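# Set console controls without lighting UNDER or OVER

## Task

Bring the console to this final state: MODE knob pulled out, CHECK switched off, PROGRAM turned to P1, and the lever in HOLD. The UNDER or OVER light must never switch on, not even for a moment, or the task is failed; a light turns on whenever MODE is out, CHECK is on and the lever is at CYCLE all at once while PROGRAM is anywhere other than P1. The console is loose on the table and can be shoved or knocked off.

## Robot and tools

ROBOT. Two UR-style arms, left_arm and right_arm, each ending in a sixteen-motor, four-digit hand (right_arm has a right hand, left_arm its mirror image). Calibrated bases in the scene frame: left_arm at (+0.004, +0.499, 0) m, right_arm at (-0.029, -0.414, 0) m, both nearly unrotated. A camera stand sits behind the arms. Cameras: cam_head_left, cam_head_right, cam_high, cam_low, cam_left_wrist, cam_right_wrist (672x504 each).

FRAMES. Scene frame: origin at table-top height halfway between the nominal bases, +z up, +x out over the table, left_arm toward +y. Each arm reports its hand point position (m), end_effector_quat_wxyz and velocities in its own base frame. Commanded offsets are expressed along the current Hand target's own axes: +z runs along the straight fingers to the tips, +y points out of the palm face, +x crosses the palm away from the thumb on the right hand and toward the thumb on the left hand. Reported positions can be off by a few cm.

ROW LAYOUT. Every command row holds 48 numbers, each in [-1, 1], always for both arms: left dx, dy, dz, rx, ry, rz; sixteen left motor numbers; left current_limit, speed; then the same 24 for the right arm. The six pose numbers are an offset, not a pose: they count from that arm's Hand target as it stood when the action or move began, with 1.0 = 0.6 m or 180 degrees; rx, ry, rz form one rotation vector. All rows of one action or move count from that same start, so resending an offset moves the arm further. Six zeros ask the arm to hold its Hand target. The controller limits commanded orientation to 32 degrees from the measured one per step.

HAND NUMBERS are absolute goals, not offsets, each scaled between the hinge's two stops, in this order: index_mcp, index_abd, index_pip, index_dip, thumb_cmc, thumb_axl, thumb_mcp, thumb_ipl, middle_mcp, middle_abd, middle_pip, middle_dip, ring_mcp, ring_abd, ring_pip, ring_dip. Open hand: +0.75, +0.00, +0.58, +0.70, +0.71, +0.68, +0.23, +0.17, +0.75, +0.00, +0.58, +0.70, +0.75, +0.00, +0.58, +0.70. Moving toward -1 curls fingers toward the palm; thumb_cmc toward -1 swings the thumb in front of the palm. A 0 is a real goal; to leave a hand unchanged, send back its hand_goal, hand_current_limit and hand_speed. current_limit maps -1..+1 to 0..550 mA (floor 11 mA); speed sets the goal rate to (speed+1)/2 of 8.5 rad/s. Starting values: +0.4 and -0.6. Settings persist until rewritten.

TOOLS.
- execute_actions(actions, cameras): actions is a list of actions; each action is up to 15 rows, one per 1/30 s step, a short action repeating its last row. Images return only for an empty list or when cameras names them (["all"], [] for none).
- move(target, speed, blend, stop_force, zero, blocking, cameras): straight-line paths of each hand point toward the offset in one row, or through a list of up to 15 rows, all counted from the same starting Hand targets. speed in m/s, 0.002 to 3.6, default 0.25 (turns up to twice that in rad/s), one value or one per target. blend in m rounds corners of a list (0 = stop at each). stop_force in N, 3 to 120, ends an arm's path when its wrist sensor feels that much push against the motion; omit it when backing off a contact; not reliable while turning the hand. zero (default true) re-zeros before the move. blocking=false returns after about 0.5 s while the move runs (not with stop_force). Moves last at most 10 s, do not avoid obstacles, and should not pass near an arm's own base.
- wait(seconds 0 to 10), stop(), zoom_image(camera, region [x0,y0,x1,y1], at most 504x504 px, from the newest images), zero_wrist_force(arm), read_manual(section), finished_scene(scene=1).

RESULTS. Each shows per arm Hand target (the last commanded pose, base for the next offset), hand point pose, joint positions and torques (positive toward larger joint values), hand_goal, hand_measured, hand_current_ma, hand_state (moving, goal, blocked, overload), hand_current_limit, hand_speed, and Wrist force / Wrist torque in the end effector axes, plus a line with the peak since the last shown. A move adds a "move:" line: done, off_target, moving, held or fault, and limits=paced (pose clipped) or limits=held (steps withheld). A hand point often rests short of its Hand target; the next command, even zeros, pursues it, or send the gap as an offset. Watch for MOTOR HOT, HAND FAULT, TORQUE FAULT, FORCE FAULT and OVER-TEMPERATURE FAULT lines.

CAUTIONS. Arms are stiff: aiming a little beyond a firm contact can trigger a fault stop of about 10 s (wrist joints limit 25.4 N m, net outside force about 150 N). Fast moves hit harder and overshoot. Keep arms and hands from touching each other. A finger motor at 495 mA or more for 5 s shuts down for 10 s. Holding stretched or blocked poses heats motors. The console is free to slide: press controls gently, brace if needed, and never push it or anything else off the table. Mind the lights condition while changing MODE, CHECK, lever and PROGRAM, choosing an order that never makes all three risky conditions true with PROGRAM off P1.

Each tool is called after "Call:" as name(argument=value, ...) on one line, values as JSON.

## Session

Call:
execute_actions(actions=[])

Scene clock: 0.00 s.
left_arm: end_effector_position=(+0.4573, +0.4061, +0.1500) hand_goal=(+0.754, +0.000, +0.576, +0.696, +0.714, +0.678, +0.226, +0.168, +0.754, +0.000, +0.576, +0.696, +0.754, +0.000, +0.576, +0.696) hand_measured=(+0.754, +0.000, +0.576, +0.696, +0.714, +0.678, +0.226, +0.168, +0.754, +0.000, +0.576, +0.696, +0.754, +0.000, +0.576, +0.696) hand_current_ma=(+0, +0, +0, +0, +0, +0, +0, +0, +0, +0, +0, +0, +0, +0, +0, +0) hand_state=(goal, goal, goal, goal, goal, goal, goal, goal, goal, goal, goal, goal, goal, goal, goal, goal) hand_current_limit=0.40 hand_speed=-0.60 end_effector_quat_wxyz=(-0.295, +0.348, +0.874, -0.168) | right_arm: end_effector_position=(+0.5658, +0.5398, +0.3205) hand_goal=(+0.754, +0.000, +0.576, +0.696, +0.714, +0.678, +0.226, +0.168, +0.754, +0.000, +0.576, +0.696, +0.754, +0.000, +0.576, +0.696) hand_measured=(+0.754, +0.000, +0.576, +0.696, +0.714, +0.678, +0.226, +0.168, +0.754, +0.000, +0.576, +0.696, +0.754, +0.000, +0.576, +0.696) hand_current_ma=(+0, +0, +0, +0, +0, +0, +0, +0, +0, +0, +0, +0, +0, +0, +0, +0) hand_state=(goal, goal, goal, goal, goal, goal, goal, goal, goal, goal, goal, goal, goal, goal, goal, goal) hand_current_limit=0.40 hand_speed=-0.60 end_effector_quat_wxyz=(-0.022, +0.160, +0.987, -0.017)
Joint positions: left_arm=[3.891 -2.066 -1.387 -1.855 1.946 -0.18] | right_arm=[0.54 -1.066 1.002 -1.451 -1.568 -0.71]
Joint velocities: within noise
Joint torques (N m): no reading
Wrist force (N): no reading
Wrist torque (N m): no reading
Wrist force, peak (N): no reading
Hand target: left_arm +0.4573, +0.4061, +0.1500; -0.295, +0.348, +0.874, -0.168 | right_arm +0.5658, +0.5398, +0.3205; -0.022, +0.160, +0.987, -0.017

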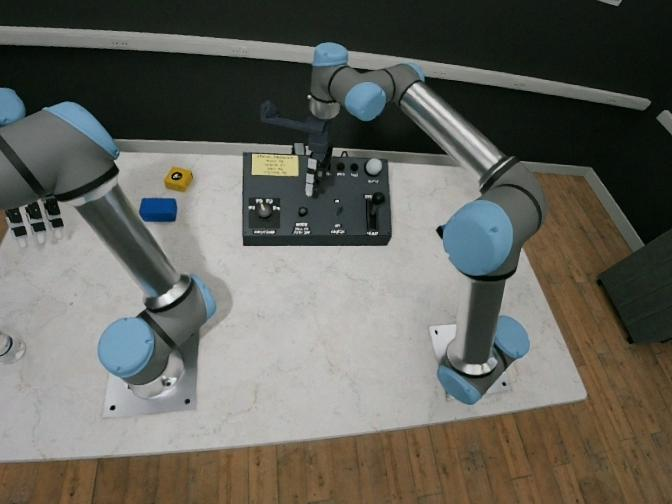

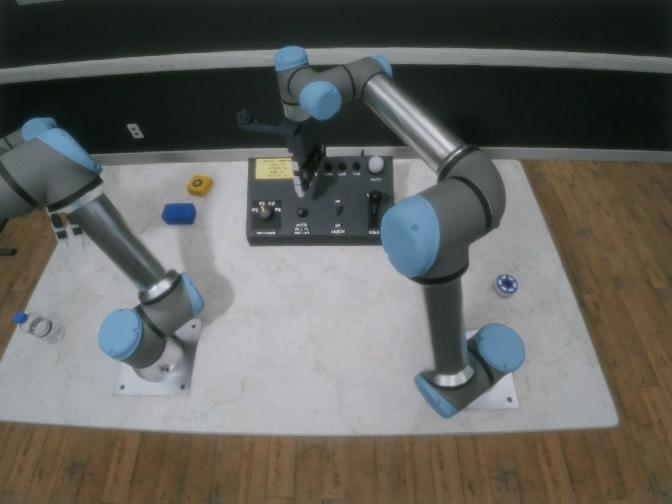

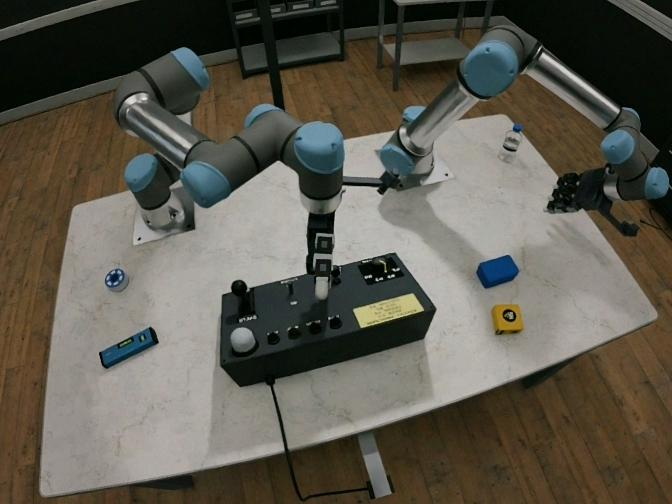

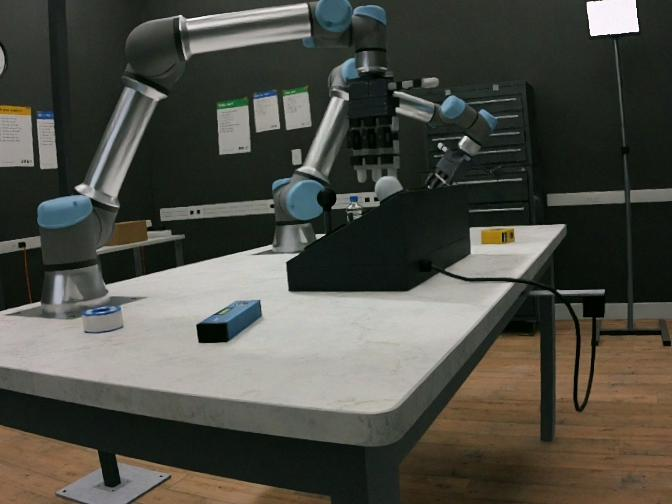

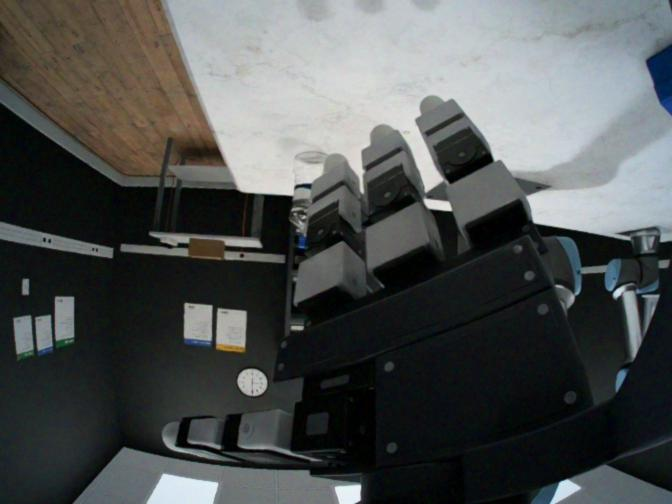

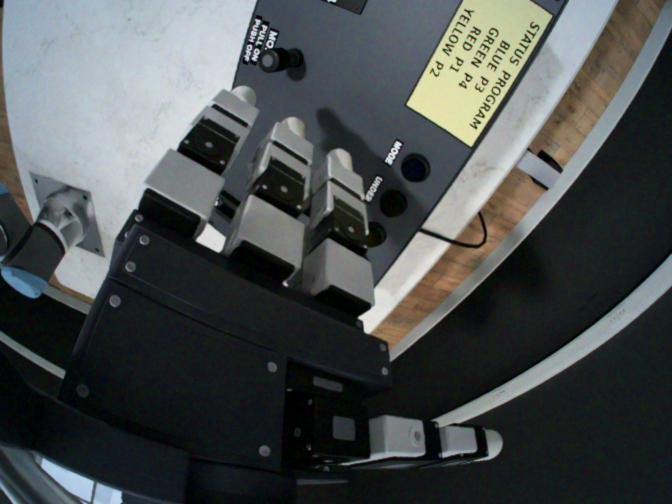

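Call:
zoom_image(camera="cam_head_left", region=[232, 140, 402, 255])

Call:
zoom_image(camera="cam_head_right", region=[232, 140, 402, 255])

Call:
zoom_image(camera="cam_high", region=[210, 220, 450, 400])

Call:
zoom_image(camera="cam_low", region=[270, 130, 490, 300])

Call:
zoom_image(camera="cam_right_wrist", region=[180, 0, 580, 300])

Scaled by 2.965 from the camera's 672x504 image, which has a finer 960x720 frame.

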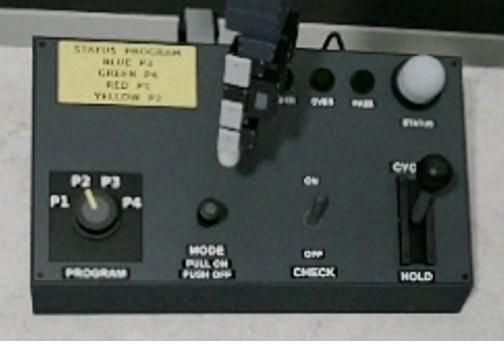

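Scaled by 2.965 from the camera's 672x504 image, which has a finer 960x720 frame.

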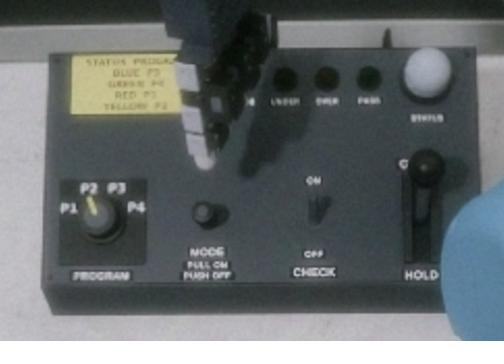

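Scaled by 2.100 from the camera's 672x504 image, which has a finer 960x720 frame.

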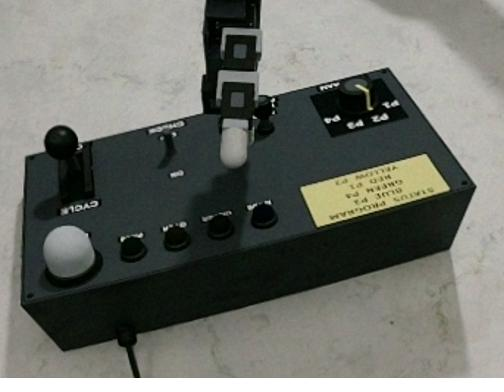

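Scaled by 2.291 from the camera's 672x504 image, which has a finer 960x720 frame.

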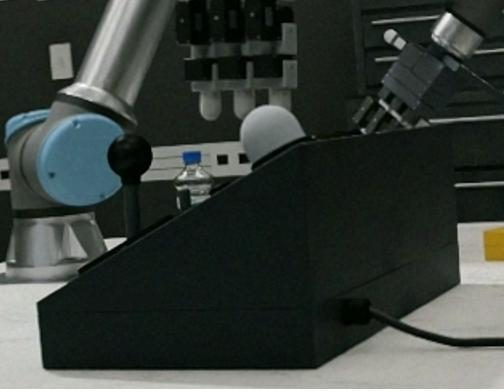

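Scaled by 1.260 from the camera's 672x504 image, which has a finer 960x720 frame.

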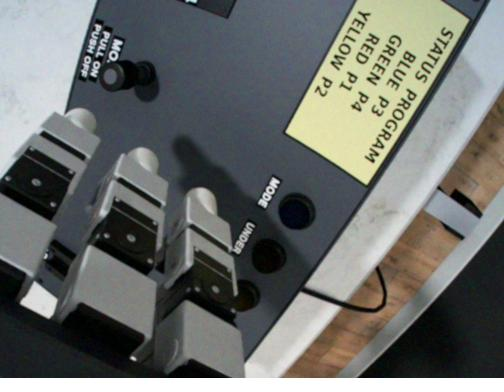

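Call:
move(target=[0,0,0,0,0,0,0.754,0,0.576,0.696,0.714,0.678,0.226,0.168,0.754,0,0.576,0.696,0.754,0,0.576,0.696,0.4,-0.6,0.205,-0.229,-0.2,0.0026,-0.0205,-0.602,0.754,0,0.576,0.696,0.714,0.678,0.226,0.168,0.754,0,0.576,0.696,0.754,0,0.576,0.696,0.4,-0.6], speed=0.4, cameras=["all"])

Scene clock: 153.57 s.
left_arm: end_effector_position=(+0.4573, +0.4061, +0.1500) hand_goal=(+0.754, +0.000, +0.576, +0.696, +0.714, +0.678, +0.226, +0.168, +0.754, +0.000, +0.576, +0.696, +0.754, +0.000, +0.576, +0.696) hand_measured=(+0.750, +0.000, +0.576, +0.696, +0.712, +0.678, +0.224, +0.168, +0.750, +0.000, +0.576, +0.696, +0.750, +0.000, +0.576, +0.696) hand_current_ma=(-6, +0, +1, +0, -2, -1, -2, +0, -6, +0, +1, +0, -6, +0, +1, +0) hand_state=(goal, goal, goal, goal, goal, goal, goal, goal, goal, goal, goal, goal, goal, goal, goal, goal) hand_current_limit=0.40 hand_speed=-0.60 end_effector_quat_wxyz=(-0.295, +0.348, +0.874, -0.168) | right_arm: end_effector_position=(+0.4119, +0.4515, +0.4506) hand_goal=(+0.754, +0.000, +0.576, +0.696, +0.714, +0.678, +0.226, +0.168, +0.754, +0.000, +0.576, +0.696, +0.754, +0.000, +0.576, +0.696) hand_measured=(+0.754, +0.000, +0.576, +0.696, +0.714, +0.678, +0.224, +0.168, +0.754, +0.000, +0.576, +0.696, +0.754, +0.000, +0.576, +0.696) hand_current_ma=(+0, +0, +0, +0, +0, +0, -2, +0, +0, +0, +0, +0, +0, +0, +0, +0) hand_state=(goal, goal, goal, goal, goal, goal, goal, goal, goal, goal, goal, goal, goal, goal, goal, goal) hand_current_limit=0.40 hand_speed=-0.60 end_effector_quat_wxyz=(+0.000, +0.707, -0.707, +0.000)
Joint positions: left_arm=[3.891 -2.066 -1.387 -1.855 1.946 -0.18] | right_arm=[0.507 -1.152 0.816 -1.235 -1.571 -2.634]
Joint torques (N m): left_arm=[-1.21 38.84 21.15 1.16 0.7 -0.04] | right_arm=[9.66 -34.13 -39.53 -0.12 1.07 -2.55]
Wrist force (N): left_arm=[0.1 0.0 -0.2] | right_arm=[0.1 0.3 0.1]
Wrist torque (N m): left_arm=[0.02 -0.01 0.01] | right_arm=[-0.02 -0.04 0.19]
Wrist force, peak (N): left_arm=[0.2 0.1 0.6] | right_arm=[-0.1 0.8 0.6]
Hand target: left_arm +0.4573, +0.4061, +0.1500; -0.295, +0.348, +0.874, -0.168 | right_arm +0.4119, +0.4515, +0.4506; +0.000, +0.707, -0.707, +0.000
Off the commanded pose: left_arm 0.000 m, 0 deg | right_arm 0.000 m, 0 deg.
move: done

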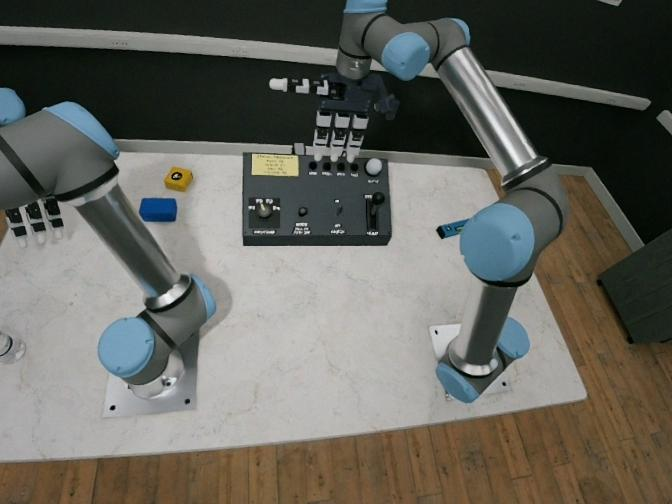

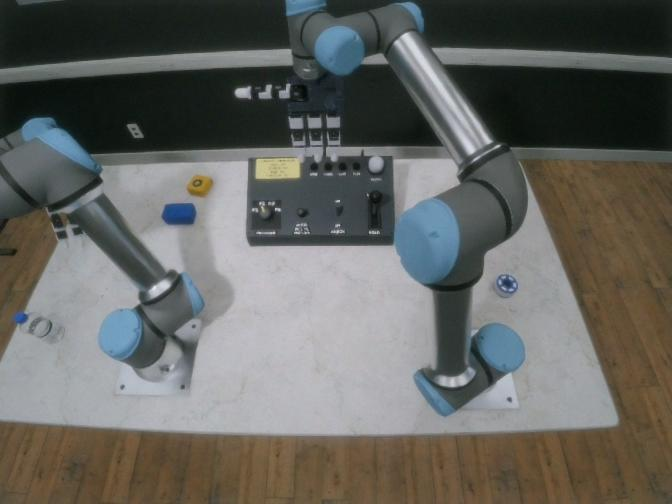

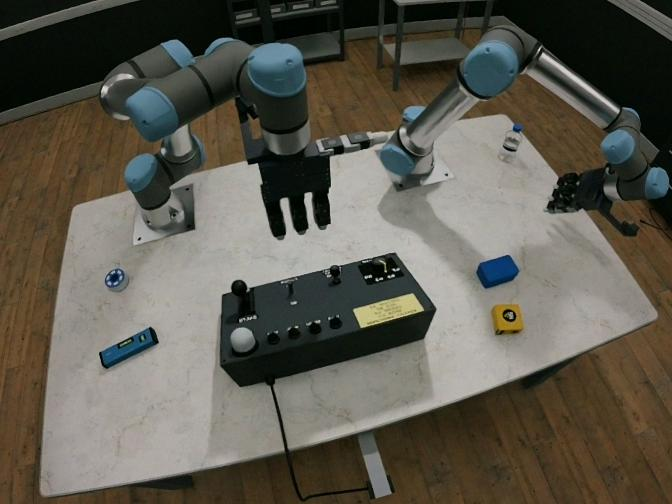

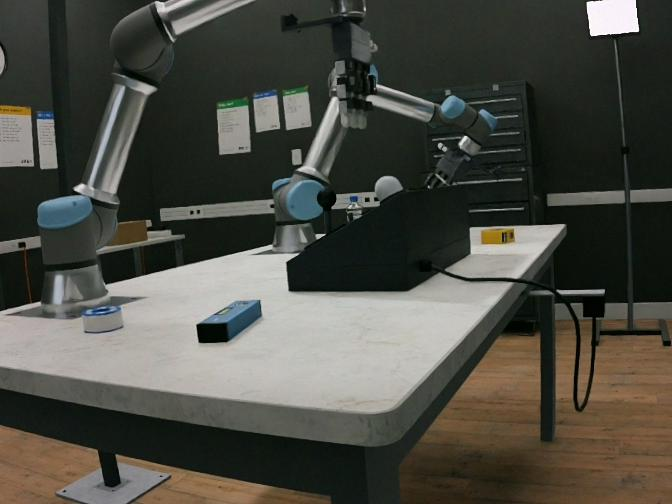

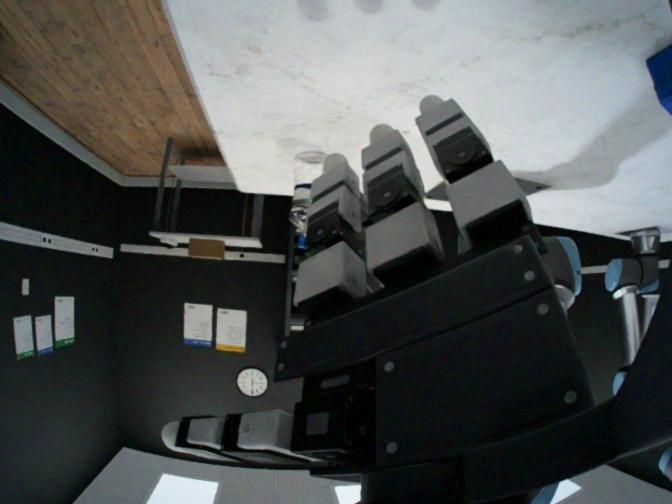

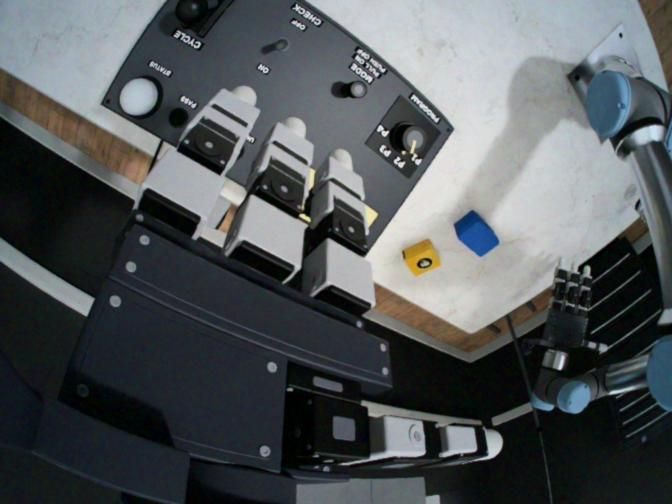

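Call:
zoom_image(camera="cam_right_wrist", region=[90, 0, 290, 150])

Call:
zoom_image(camera="cam_right_wrist", region=[260, 0, 460, 150])

Call:
zoom_image(camera="cam_right_wrist", region=[300, 50, 460, 250])

Call:
zoom_image(camera="cam_head_left", region=[232, 140, 402, 255])

Call:
zoom_image(camera="cam_high", region=[210, 240, 450, 400])

Call:
zoom_image(camera="cam_low", region=[270, 160, 490, 300])

Scaled by 2.520 from the camera's 672x504 image, which has a finer 960x720 frame.

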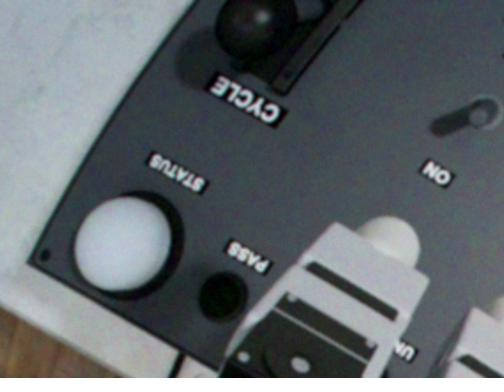

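Scaled by 2.520 from the camera's 672x504 image, which has a finer 960x720 frame.

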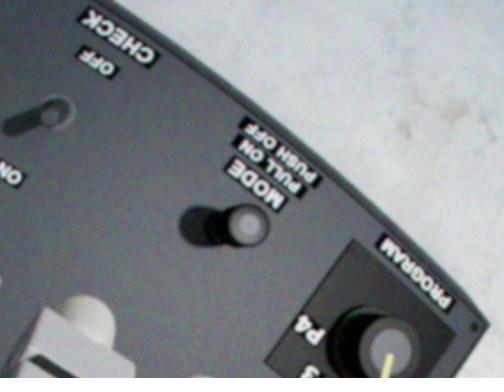

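Scaled by 2.520 from the camera's 672x504 image, which has a finer 960x720 frame.

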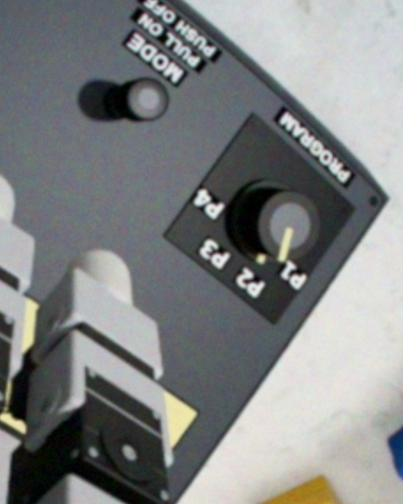

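Scaled by 2.965 from the camera's 672x504 image, which has a finer 960x720 frame.

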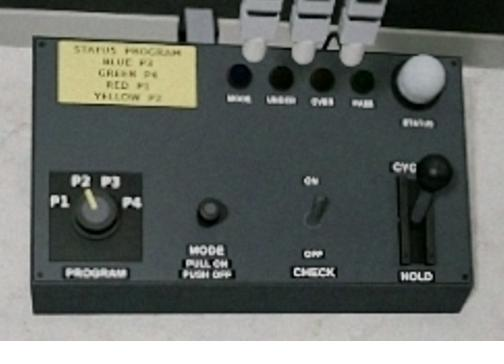

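Scaled by 2.100 from the camera's 672x504 image, which has a finer 960x720 frame.

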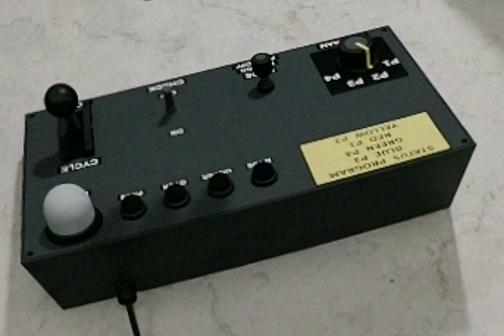

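Scaled by 2.291 from the camera's 672x504 image, which has a finer 960x720 frame.

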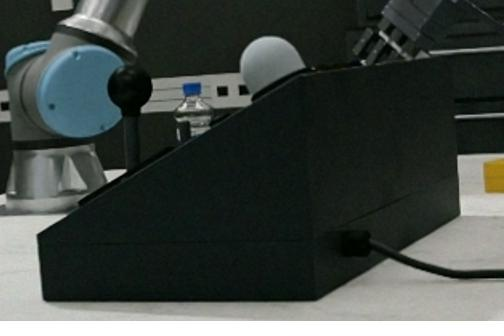

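Call:
move(target=[0,0,0,0,0,0,0.754,0,0.576,0.696,0.714,0.678,0.226,0.168,0.754,0,0.576,0.696,0.754,0,0.576,0.696,0.4,-0.6,0.3398,-0.0307,0.15,0.0389,0,0,1,0,0.576,0.696,0.714,0.678,0.226,0.168,1,0,0.576,0.696,1,0,0.576,0.696,0.7,-0.6], speed=0.3, cameras=["cam_right_wrist", "cam_head_left", "cam_low", "cam_high"])

Call:
zoom_image(camera="cam_right_wrist", region=[200, 0, 500, 220])

Call:
zoom_image(camera="cam_low", region=[250, 80, 500, 300])

Scene clock: 263.07 s.
left_arm: end_effector_position=(+0.4573, +0.4061, +0.1500) hand_goal=(+0.754, +0.000, +0.576, +0.696, +0.714, +0.678, +0.226, +0.168, +0.754, +0.000, +0.576, +0.696, +0.754, +0.000, +0.576, +0.696) hand_measured=(+0.750, +0.000, +0.576, +0.696, +0.712, +0.678, +0.224, +0.168, +0.750, +0.000, +0.576, +0.696, +0.750, +0.000, +0.576, +0.696) hand_current_ma=(-6, +0, +1, +0, -2, -1, -2, +0, -6, +0, +1, +0, -6, +0, +1, +0) hand_state=(goal, goal, goal, goal, goal, goal, goal, goal, goal, goal, goal, goal, goal, goal, goal, goal) hand_current_limit=0.40 hand_speed=-0.60 end_effector_quat_wxyz=(-0.295, +0.348, +0.874, -0.168) | right_arm: end_effector_position=(+0.4304, +0.2477, +0.3606) hand_goal=(+1.000, +0.000, +0.576, +0.696, +0.714, +0.678, +0.226, +0.168, +1.000, +0.000, +0.576, +0.696, +1.000, +0.000, +0.576, +0.696) hand_measured=(+0.992, +0.000, +0.576, +0.696, +0.714, +0.678, +0.224, +0.168, +0.992, +0.000, +0.576, +0.696, +0.990, +0.000, +0.576, +0.696) hand_current_ma=(-7, +0, +0, +0, +0, +0, -2, +0, -7, +0, +0, +0, -10, +0, +0, +0) hand_state=(goal, goal, goal, goal, goal, goal, goal, goal, goal, goal, goal, goal, goal, goal, goal, goal) hand_current_limit=0.70 hand_speed=-0.60 end_effector_quat_wxyz=(-0.043, +0.706, -0.706, +0.043)
Joint positions: left_arm=[3.891 -2.066 -1.387 -1.855 1.946 -0.18] | right_arm=[0.182 -1.504 1.504 -1.69 -1.593 -2.962]
Joint torques (N m): left_arm=[-2 39.92 21.8 1.04 0.56 -0.15] | right_arm=[-10.16 -35.81 -10.26 -4.98 1.01 -2.35]
Wrist force (N): left_arm=[0.1 0.1 0.2] | right_arm=[0.0 0.1 0.7]
Wrist torque (N m): left_arm=[-0.01 -0.02 0.01] | right_arm=[-0.08 -0.08 0.13]
Wrist force, peak (N): left_arm=[0.2 0.1 0.5] | right_arm=[1.5 0.5 1.4]
Hand target: left_arm +0.4573, +0.4061, +0.1500; -0.295, +0.348, +0.874, -0.168 | right_arm +0.4304, +0.2477, +0.3606; -0.043, +0.706, -0.706, +0.043
Off the commanded pose: left_arm 0.000 m, 0 deg | right_arm 0.000 m, 0 deg.
move: done
Images, in order (width x height): cam_head_left 672x504, cam_high 672x504, cam_low 672x504, cam_right_wrist 672x504.

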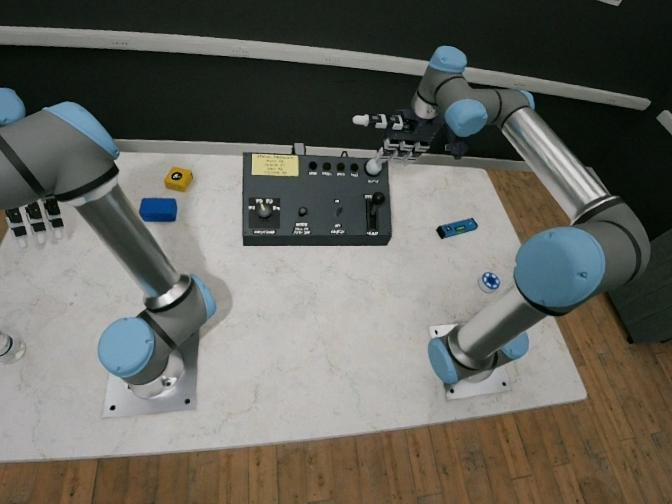

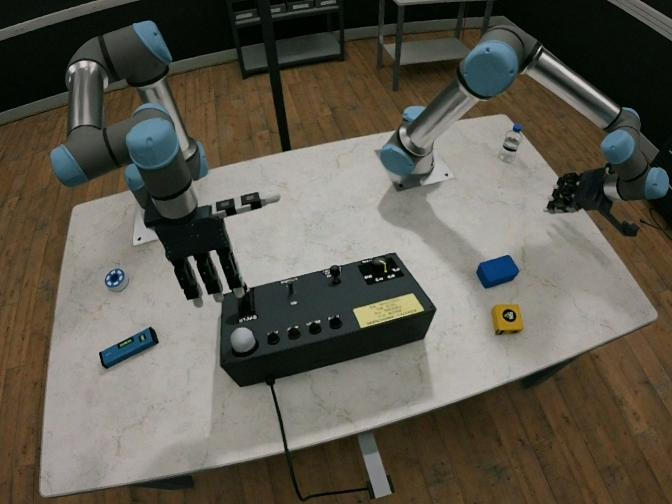

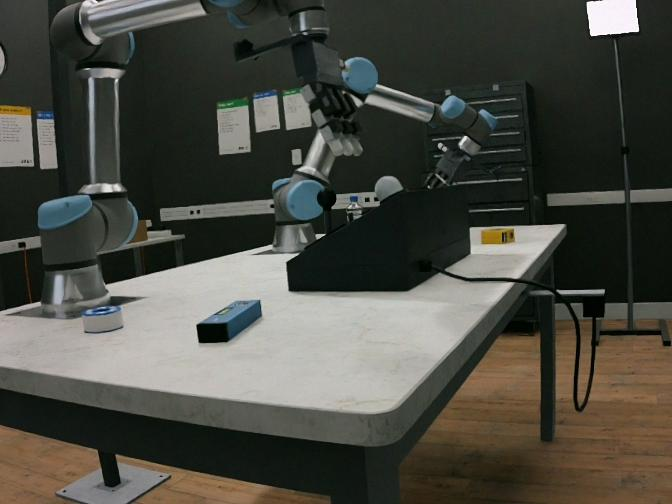

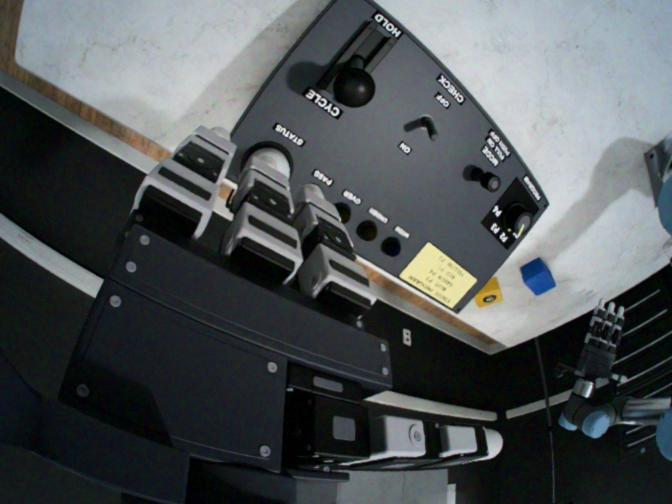

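Scaled by 1.680 from the camera's 672x504 image, which has a finer 960x720 frame.

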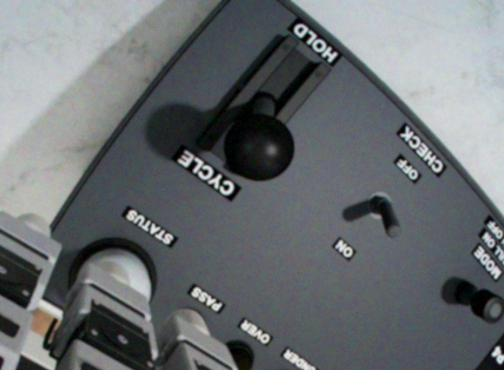

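Scaled by 2.016 from the camera's 672x504 image, which has a finer 960x720 frame.

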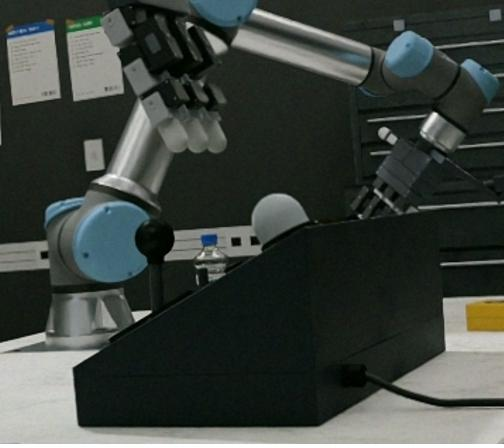

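Call:
move(target=[0,0,0,0,0,0,0.754,0,0.576,0.696,0.714,0.678,0.226,0.168,0.754,0,0.576,0.696,0.754,0,0.576,0.696,0.4,-0.6,-0.0097,0.0293,0.1653,0,0,0,1,0,0.576,0.696,0.714,0.678,0.226,0.168,1,0,0.576,0.696,1,0,0.576,0.696,0.7,-0.6], speed=0.12, stop_force=12, cameras=["cam_right_wrist", "cam_head_left", "cam_low", "cam_high"])

Call:
zoom_image(camera="cam_right_wrist", region=[150, 0, 500, 250])

Call:
zoom_image(camera="cam_low", region=[280, 80, 500, 300])

Call:
zoom_image(camera="cam_high", region=[130, 170, 350, 390])

Scene clock: 313.17 s.
left_arm: end_effector_position=(+0.4573, +0.4061, +0.1500) hand_goal=(+0.754, +0.000, +0.576, +0.696, +0.714, +0.678, +0.226, +0.168, +0.754, +0.000, +0.576, +0.696, +0.754, +0.000, +0.576, +0.696) hand_measured=(+0.750, +0.000, +0.576, +0.696, +0.712, +0.678, +0.224, +0.168, +0.750, +0.000, +0.576, +0.696, +0.750, +0.000, +0.576, +0.696) hand_current_ma=(-6, +0, +1, +0, -2, -1, -2, +0, -6, +0, +1, +0, -6, +0, +1, +0) hand_state=(goal, goal, goal, goal, goal, goal, goal, goal, goal, goal, goal, goal, goal, goal, goal, goal) hand_current_limit=0.40 hand_speed=-0.60 end_effector_quat_wxyz=(-0.295, +0.348, +0.874, -0.168) | right_arm: end_effector_position=(+0.4250, +0.2535, +0.2600) hand_goal=(+1.000, +0.000, +0.576, +0.696, +0.714, +0.678, +0.226, +0.168, +1.000, +0.000, +0.576, +0.696, +1.000, +0.000, +0.576, +0.696) hand_measured=(+0.992, +0.000, +0.576, +0.696, +0.714, +0.678, +0.224, +0.168, +0.992, +0.000, +0.576, +0.696, +0.990, +0.000, +0.576, +0.696) hand_current_ma=(-7, +0, +0, +0, +0, +0, -2, +0, -7, +0, +0, +0, -10, +0, +0, +0) hand_state=(goal, goal, goal, goal, goal, goal, goal, goal, goal, goal, goal, goal, goal, goal, goal, goal) hand_current_limit=0.70 hand_speed=-0.60 end_effector_quat_wxyz=(-0.043, +0.706, -0.706, +0.043)
Joint positions: left_arm=[3.891 -2.066 -1.387 -1.855 1.946 -0.18] | right_arm=[0.195 -1.48 1.736 -1.947 -1.594 -2.949]
Joint torques (N m): left_arm=[-1.48 39.08 22.21 1.06 0.68 -0.13] | right_arm=[8 -21.24 -11.52 -4.68 0.55 2.27]
Wrist force (N): left_arm=[0.1 0.0 0.3] | right_arm=[0.1 0.2 0.3]
Wrist torque (N m): left_arm=[-0.03 0.00 0.01] | right_arm=[-0.03 -0.10 0.06]
Wrist force, peak (N): left_arm=[-0.1 0.3 0.5] | right_arm=[0.0 0.4 1.3]
Hand target: left_arm +0.4573, +0.4061, +0.1500; -0.295, +0.348, +0.874, -0.168 | right_arm +0.4250, +0.2535, +0.2600; -0.043, +0.706, -0.706, +0.043
Off the commanded pose: left_arm 0.000 m, 0 deg | right_arm 0.000 m, 0 deg.
move: done
Images, in order (width x height): cam_head_left 672x504, cam_high 672x504, cam_low 672x504, cam_right_wrist 672x504.

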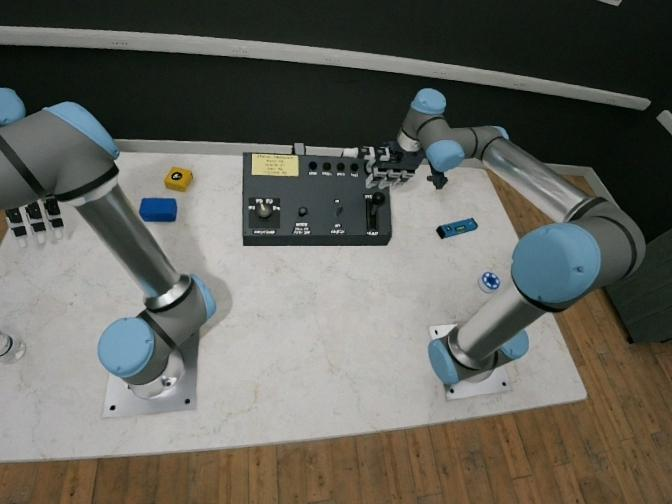

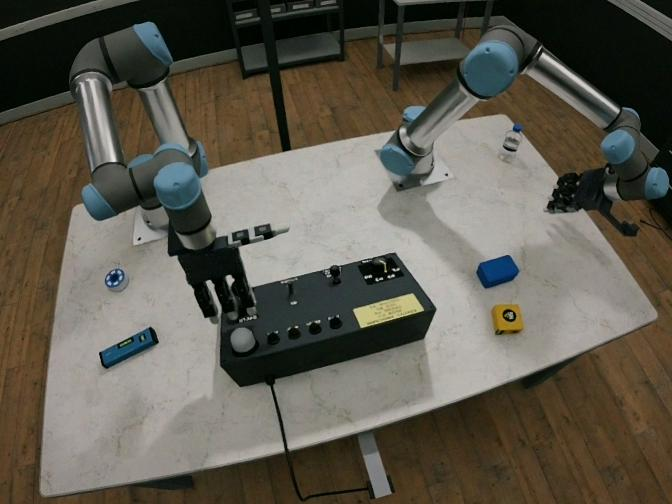

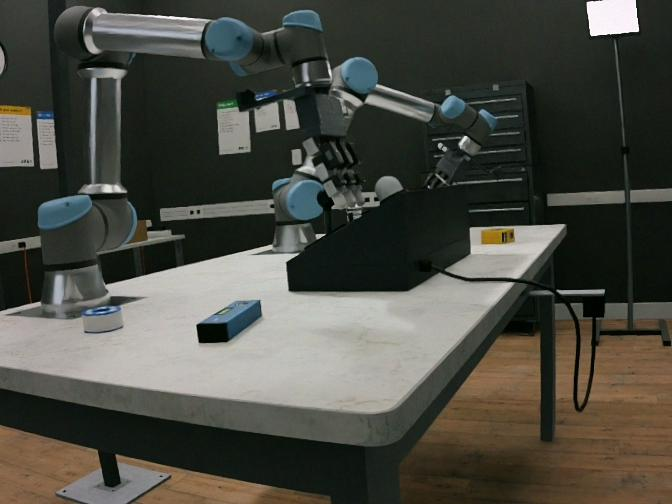

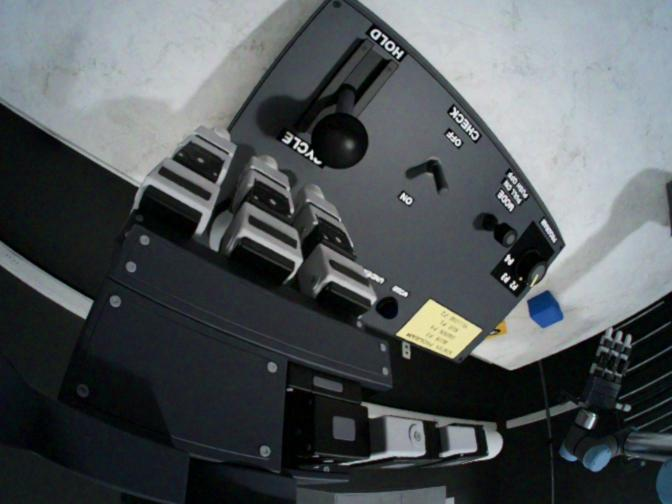

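Scaled by 1.440 from the camera's 672x504 image, which has a finer 960x720 frame.

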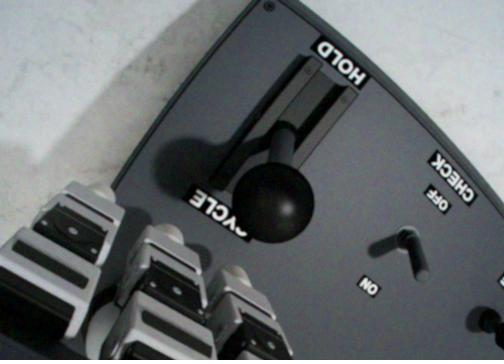

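Scaled by 2.291 from the camera's 672x504 image, which has a finer 960x720 frame.

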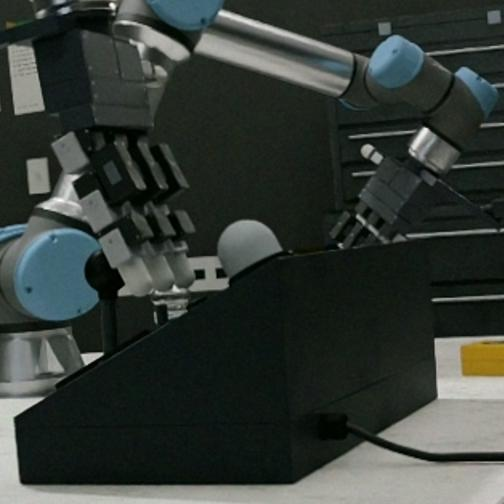

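Scaled by 2.291 from the camera's 672x504 image, which has a finer 960x720 frame.

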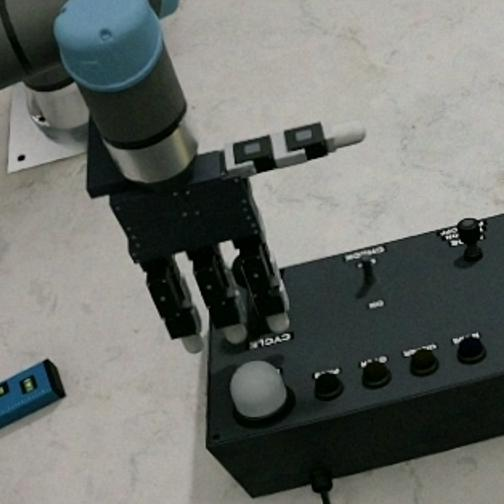

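Call:
move(target=[0,0,0,0,0,0,0.754,0,0.576,0.696,0.714,0.678,0.226,0.168,0.754,0,0.576,0.696,0.754,0,0.576,0.696,0.4,-0.6,-0.0033,0.1663,0.0542,0,0,0,1,0,0.576,0.696,0.714,0.678,0.226,0.168,1,0,0.576,0.696,1,0,0.576,0.696,0.7,-0.6], speed=0.06, stop_force=25, cameras=["cam_right_wrist", "cam_head_left", "cam_low", "cam_high"])

Call:
zoom_image(camera="cam_right_wrist", region=[150, 0, 500, 250])

Call:
zoom_image(camera="cam_head_left", region=[232, 140, 402, 255])

Call:
zoom_image(camera="cam_low", region=[280, 80, 500, 300])

Scene clock: 333.93 s.
left_arm: end_effector_position=(+0.4573, +0.4061, +0.1500) hand_goal=(+0.754, +0.000, +0.576, +0.696, +0.714, +0.678, +0.226, +0.168, +0.754, +0.000, +0.576, +0.696, +0.754, +0.000, +0.576, +0.696) hand_measured=(+0.750, +0.000, +0.576, +0.696, +0.712, +0.678, +0.224, +0.168, +0.750, +0.000, +0.576, +0.696, +0.750, +0.000, +0.576, +0.696) hand_current_ma=(-6, +0, +1, +0, -2, -1, -2, +0, -6, +0, +1, +0, -6, +0, +1, +0) hand_state=(goal, goal, goal, goal, goal, goal, goal, goal, goal, goal, goal, goal, goal, goal, goal, goal) hand_current_limit=0.40 hand_speed=-0.60 end_effector_quat_wxyz=(-0.295, +0.348, +0.874, -0.168) | right_arm: end_effector_position=(+0.3299, +0.2554, +0.2155) hand_goal=(+1.000, +0.000, +0.576, +0.696, +0.714, +0.678, +0.226, +0.168, +1.000, +0.000, +0.576, +0.696, +1.000, +0.000, +0.576, +0.696) hand_measured=(+1.000, -0.002, +0.622, +0.694, +0.714, +0.678, +0.224, +0.168, +1.000, -0.002, +0.588, +0.696, +0.990, +0.000, +0.576, +0.696) hand_current_ma=(+0, +0, +78, -1, +0, +0, -2, +0, +0, -1, +9, +0, -10, +0, +0, +0) hand_state=(goal, goal, blocked, goal, goal, goal, goal, goal, goal, goal, goal, goal, goal, goal, goal, goal) hand_current_limit=0.70 hand_speed=-0.60 end_effector_quat_wxyz=(-0.043, +0.706, -0.706, +0.043)
Joint positions: left_arm=[3.891 -2.066 -1.387 -1.855 1.946 -0.18] | right_arm=[0.242 -1.648 2.025 -2.066 -1.6 -2.902]
Joint torques (N m): left_arm=[-1.69 38.74 22.9 1.25 0.66 -0.04] | right_arm=[10.82 -24.4 -2 -1.79 -0.97 1.85]
Wrist force (N): left_arm=[-0.1 0.3 0.3] | right_arm=[-0.7 -9.8 -7.0]
Wrist torque (N m): left_arm=[0.01 0.02 -0.01] | right_arm=[0.97 -0.14 0.00]
Wrist force, peak (N): left_arm=[0.0 -0.1 0.5] | right_arm=[-0.6 -12.7 -9.0]
Hand target: left_arm +0.4573, +0.4061, +0.1500; -0.295, +0.348, +0.874, -0.168 | right_arm +0.3299, +0.2554, +0.2155; -0.043, +0.706, -0.706, +0.043
Off the commanded pose: left_arm 0.000 m, 0 deg | right_arm 0.000 m, 0 deg.
move: done
Images, in order (width x height): cam_head_left 672x504, cam_high 672x504, cam_low 672x504, cam_right_wrist 672x504.

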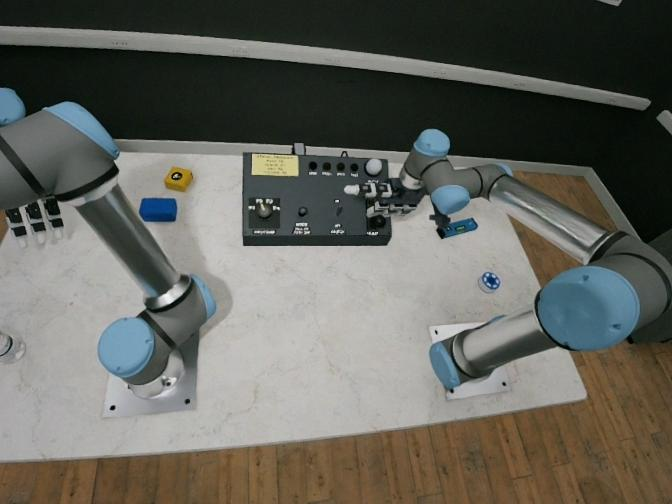

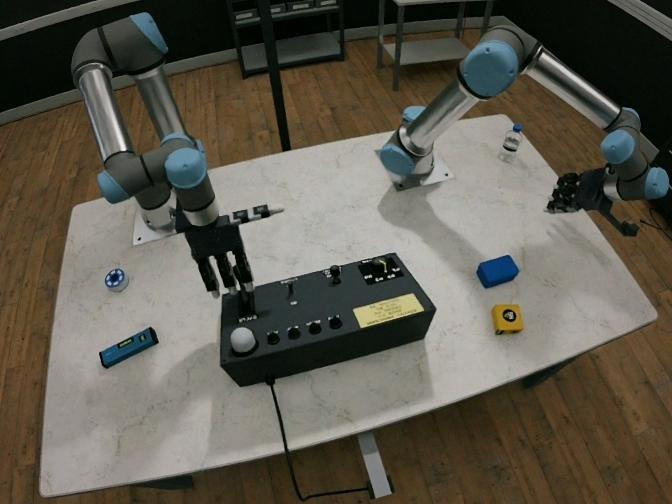

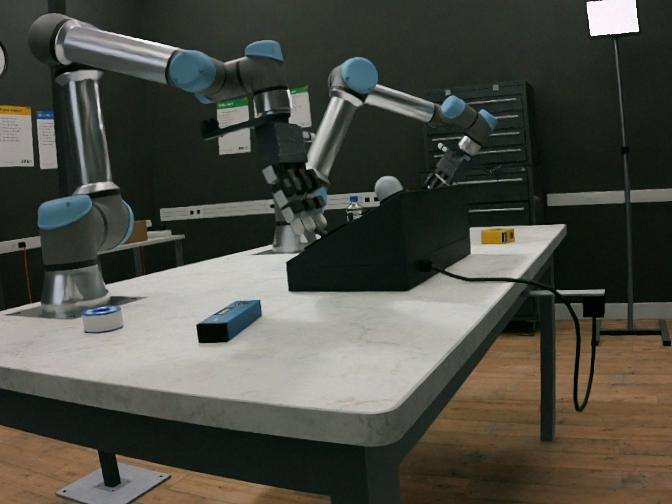

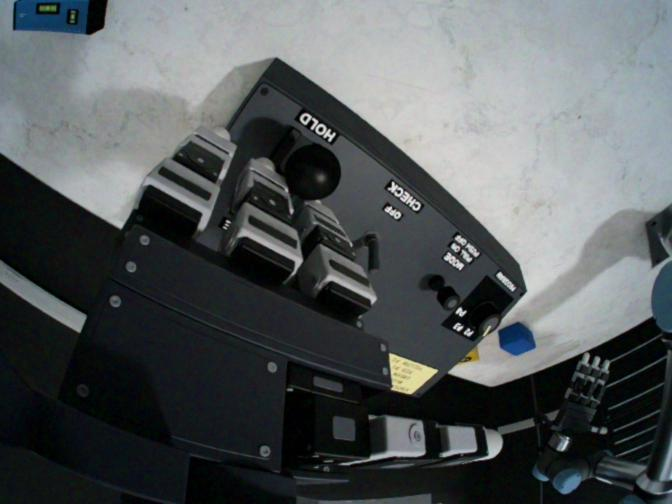

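Scaled by 1.440 from the camera's 672x504 image, which has a finer 960x720 frame.

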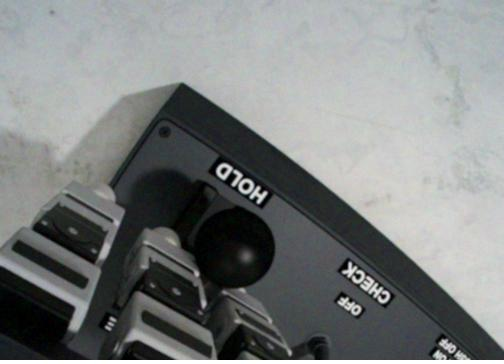

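Scaled by 2.965 from the camera's 672x504 image, which has a finer 960x720 frame.

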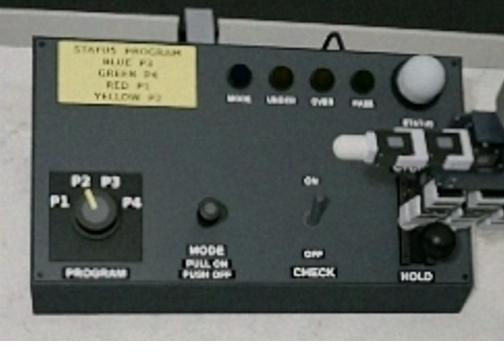

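Scaled by 2.291 from the camera's 672x504 image, which has a finer 960x720 frame.

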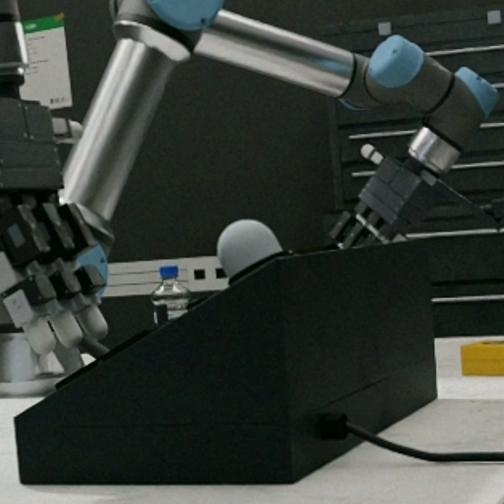

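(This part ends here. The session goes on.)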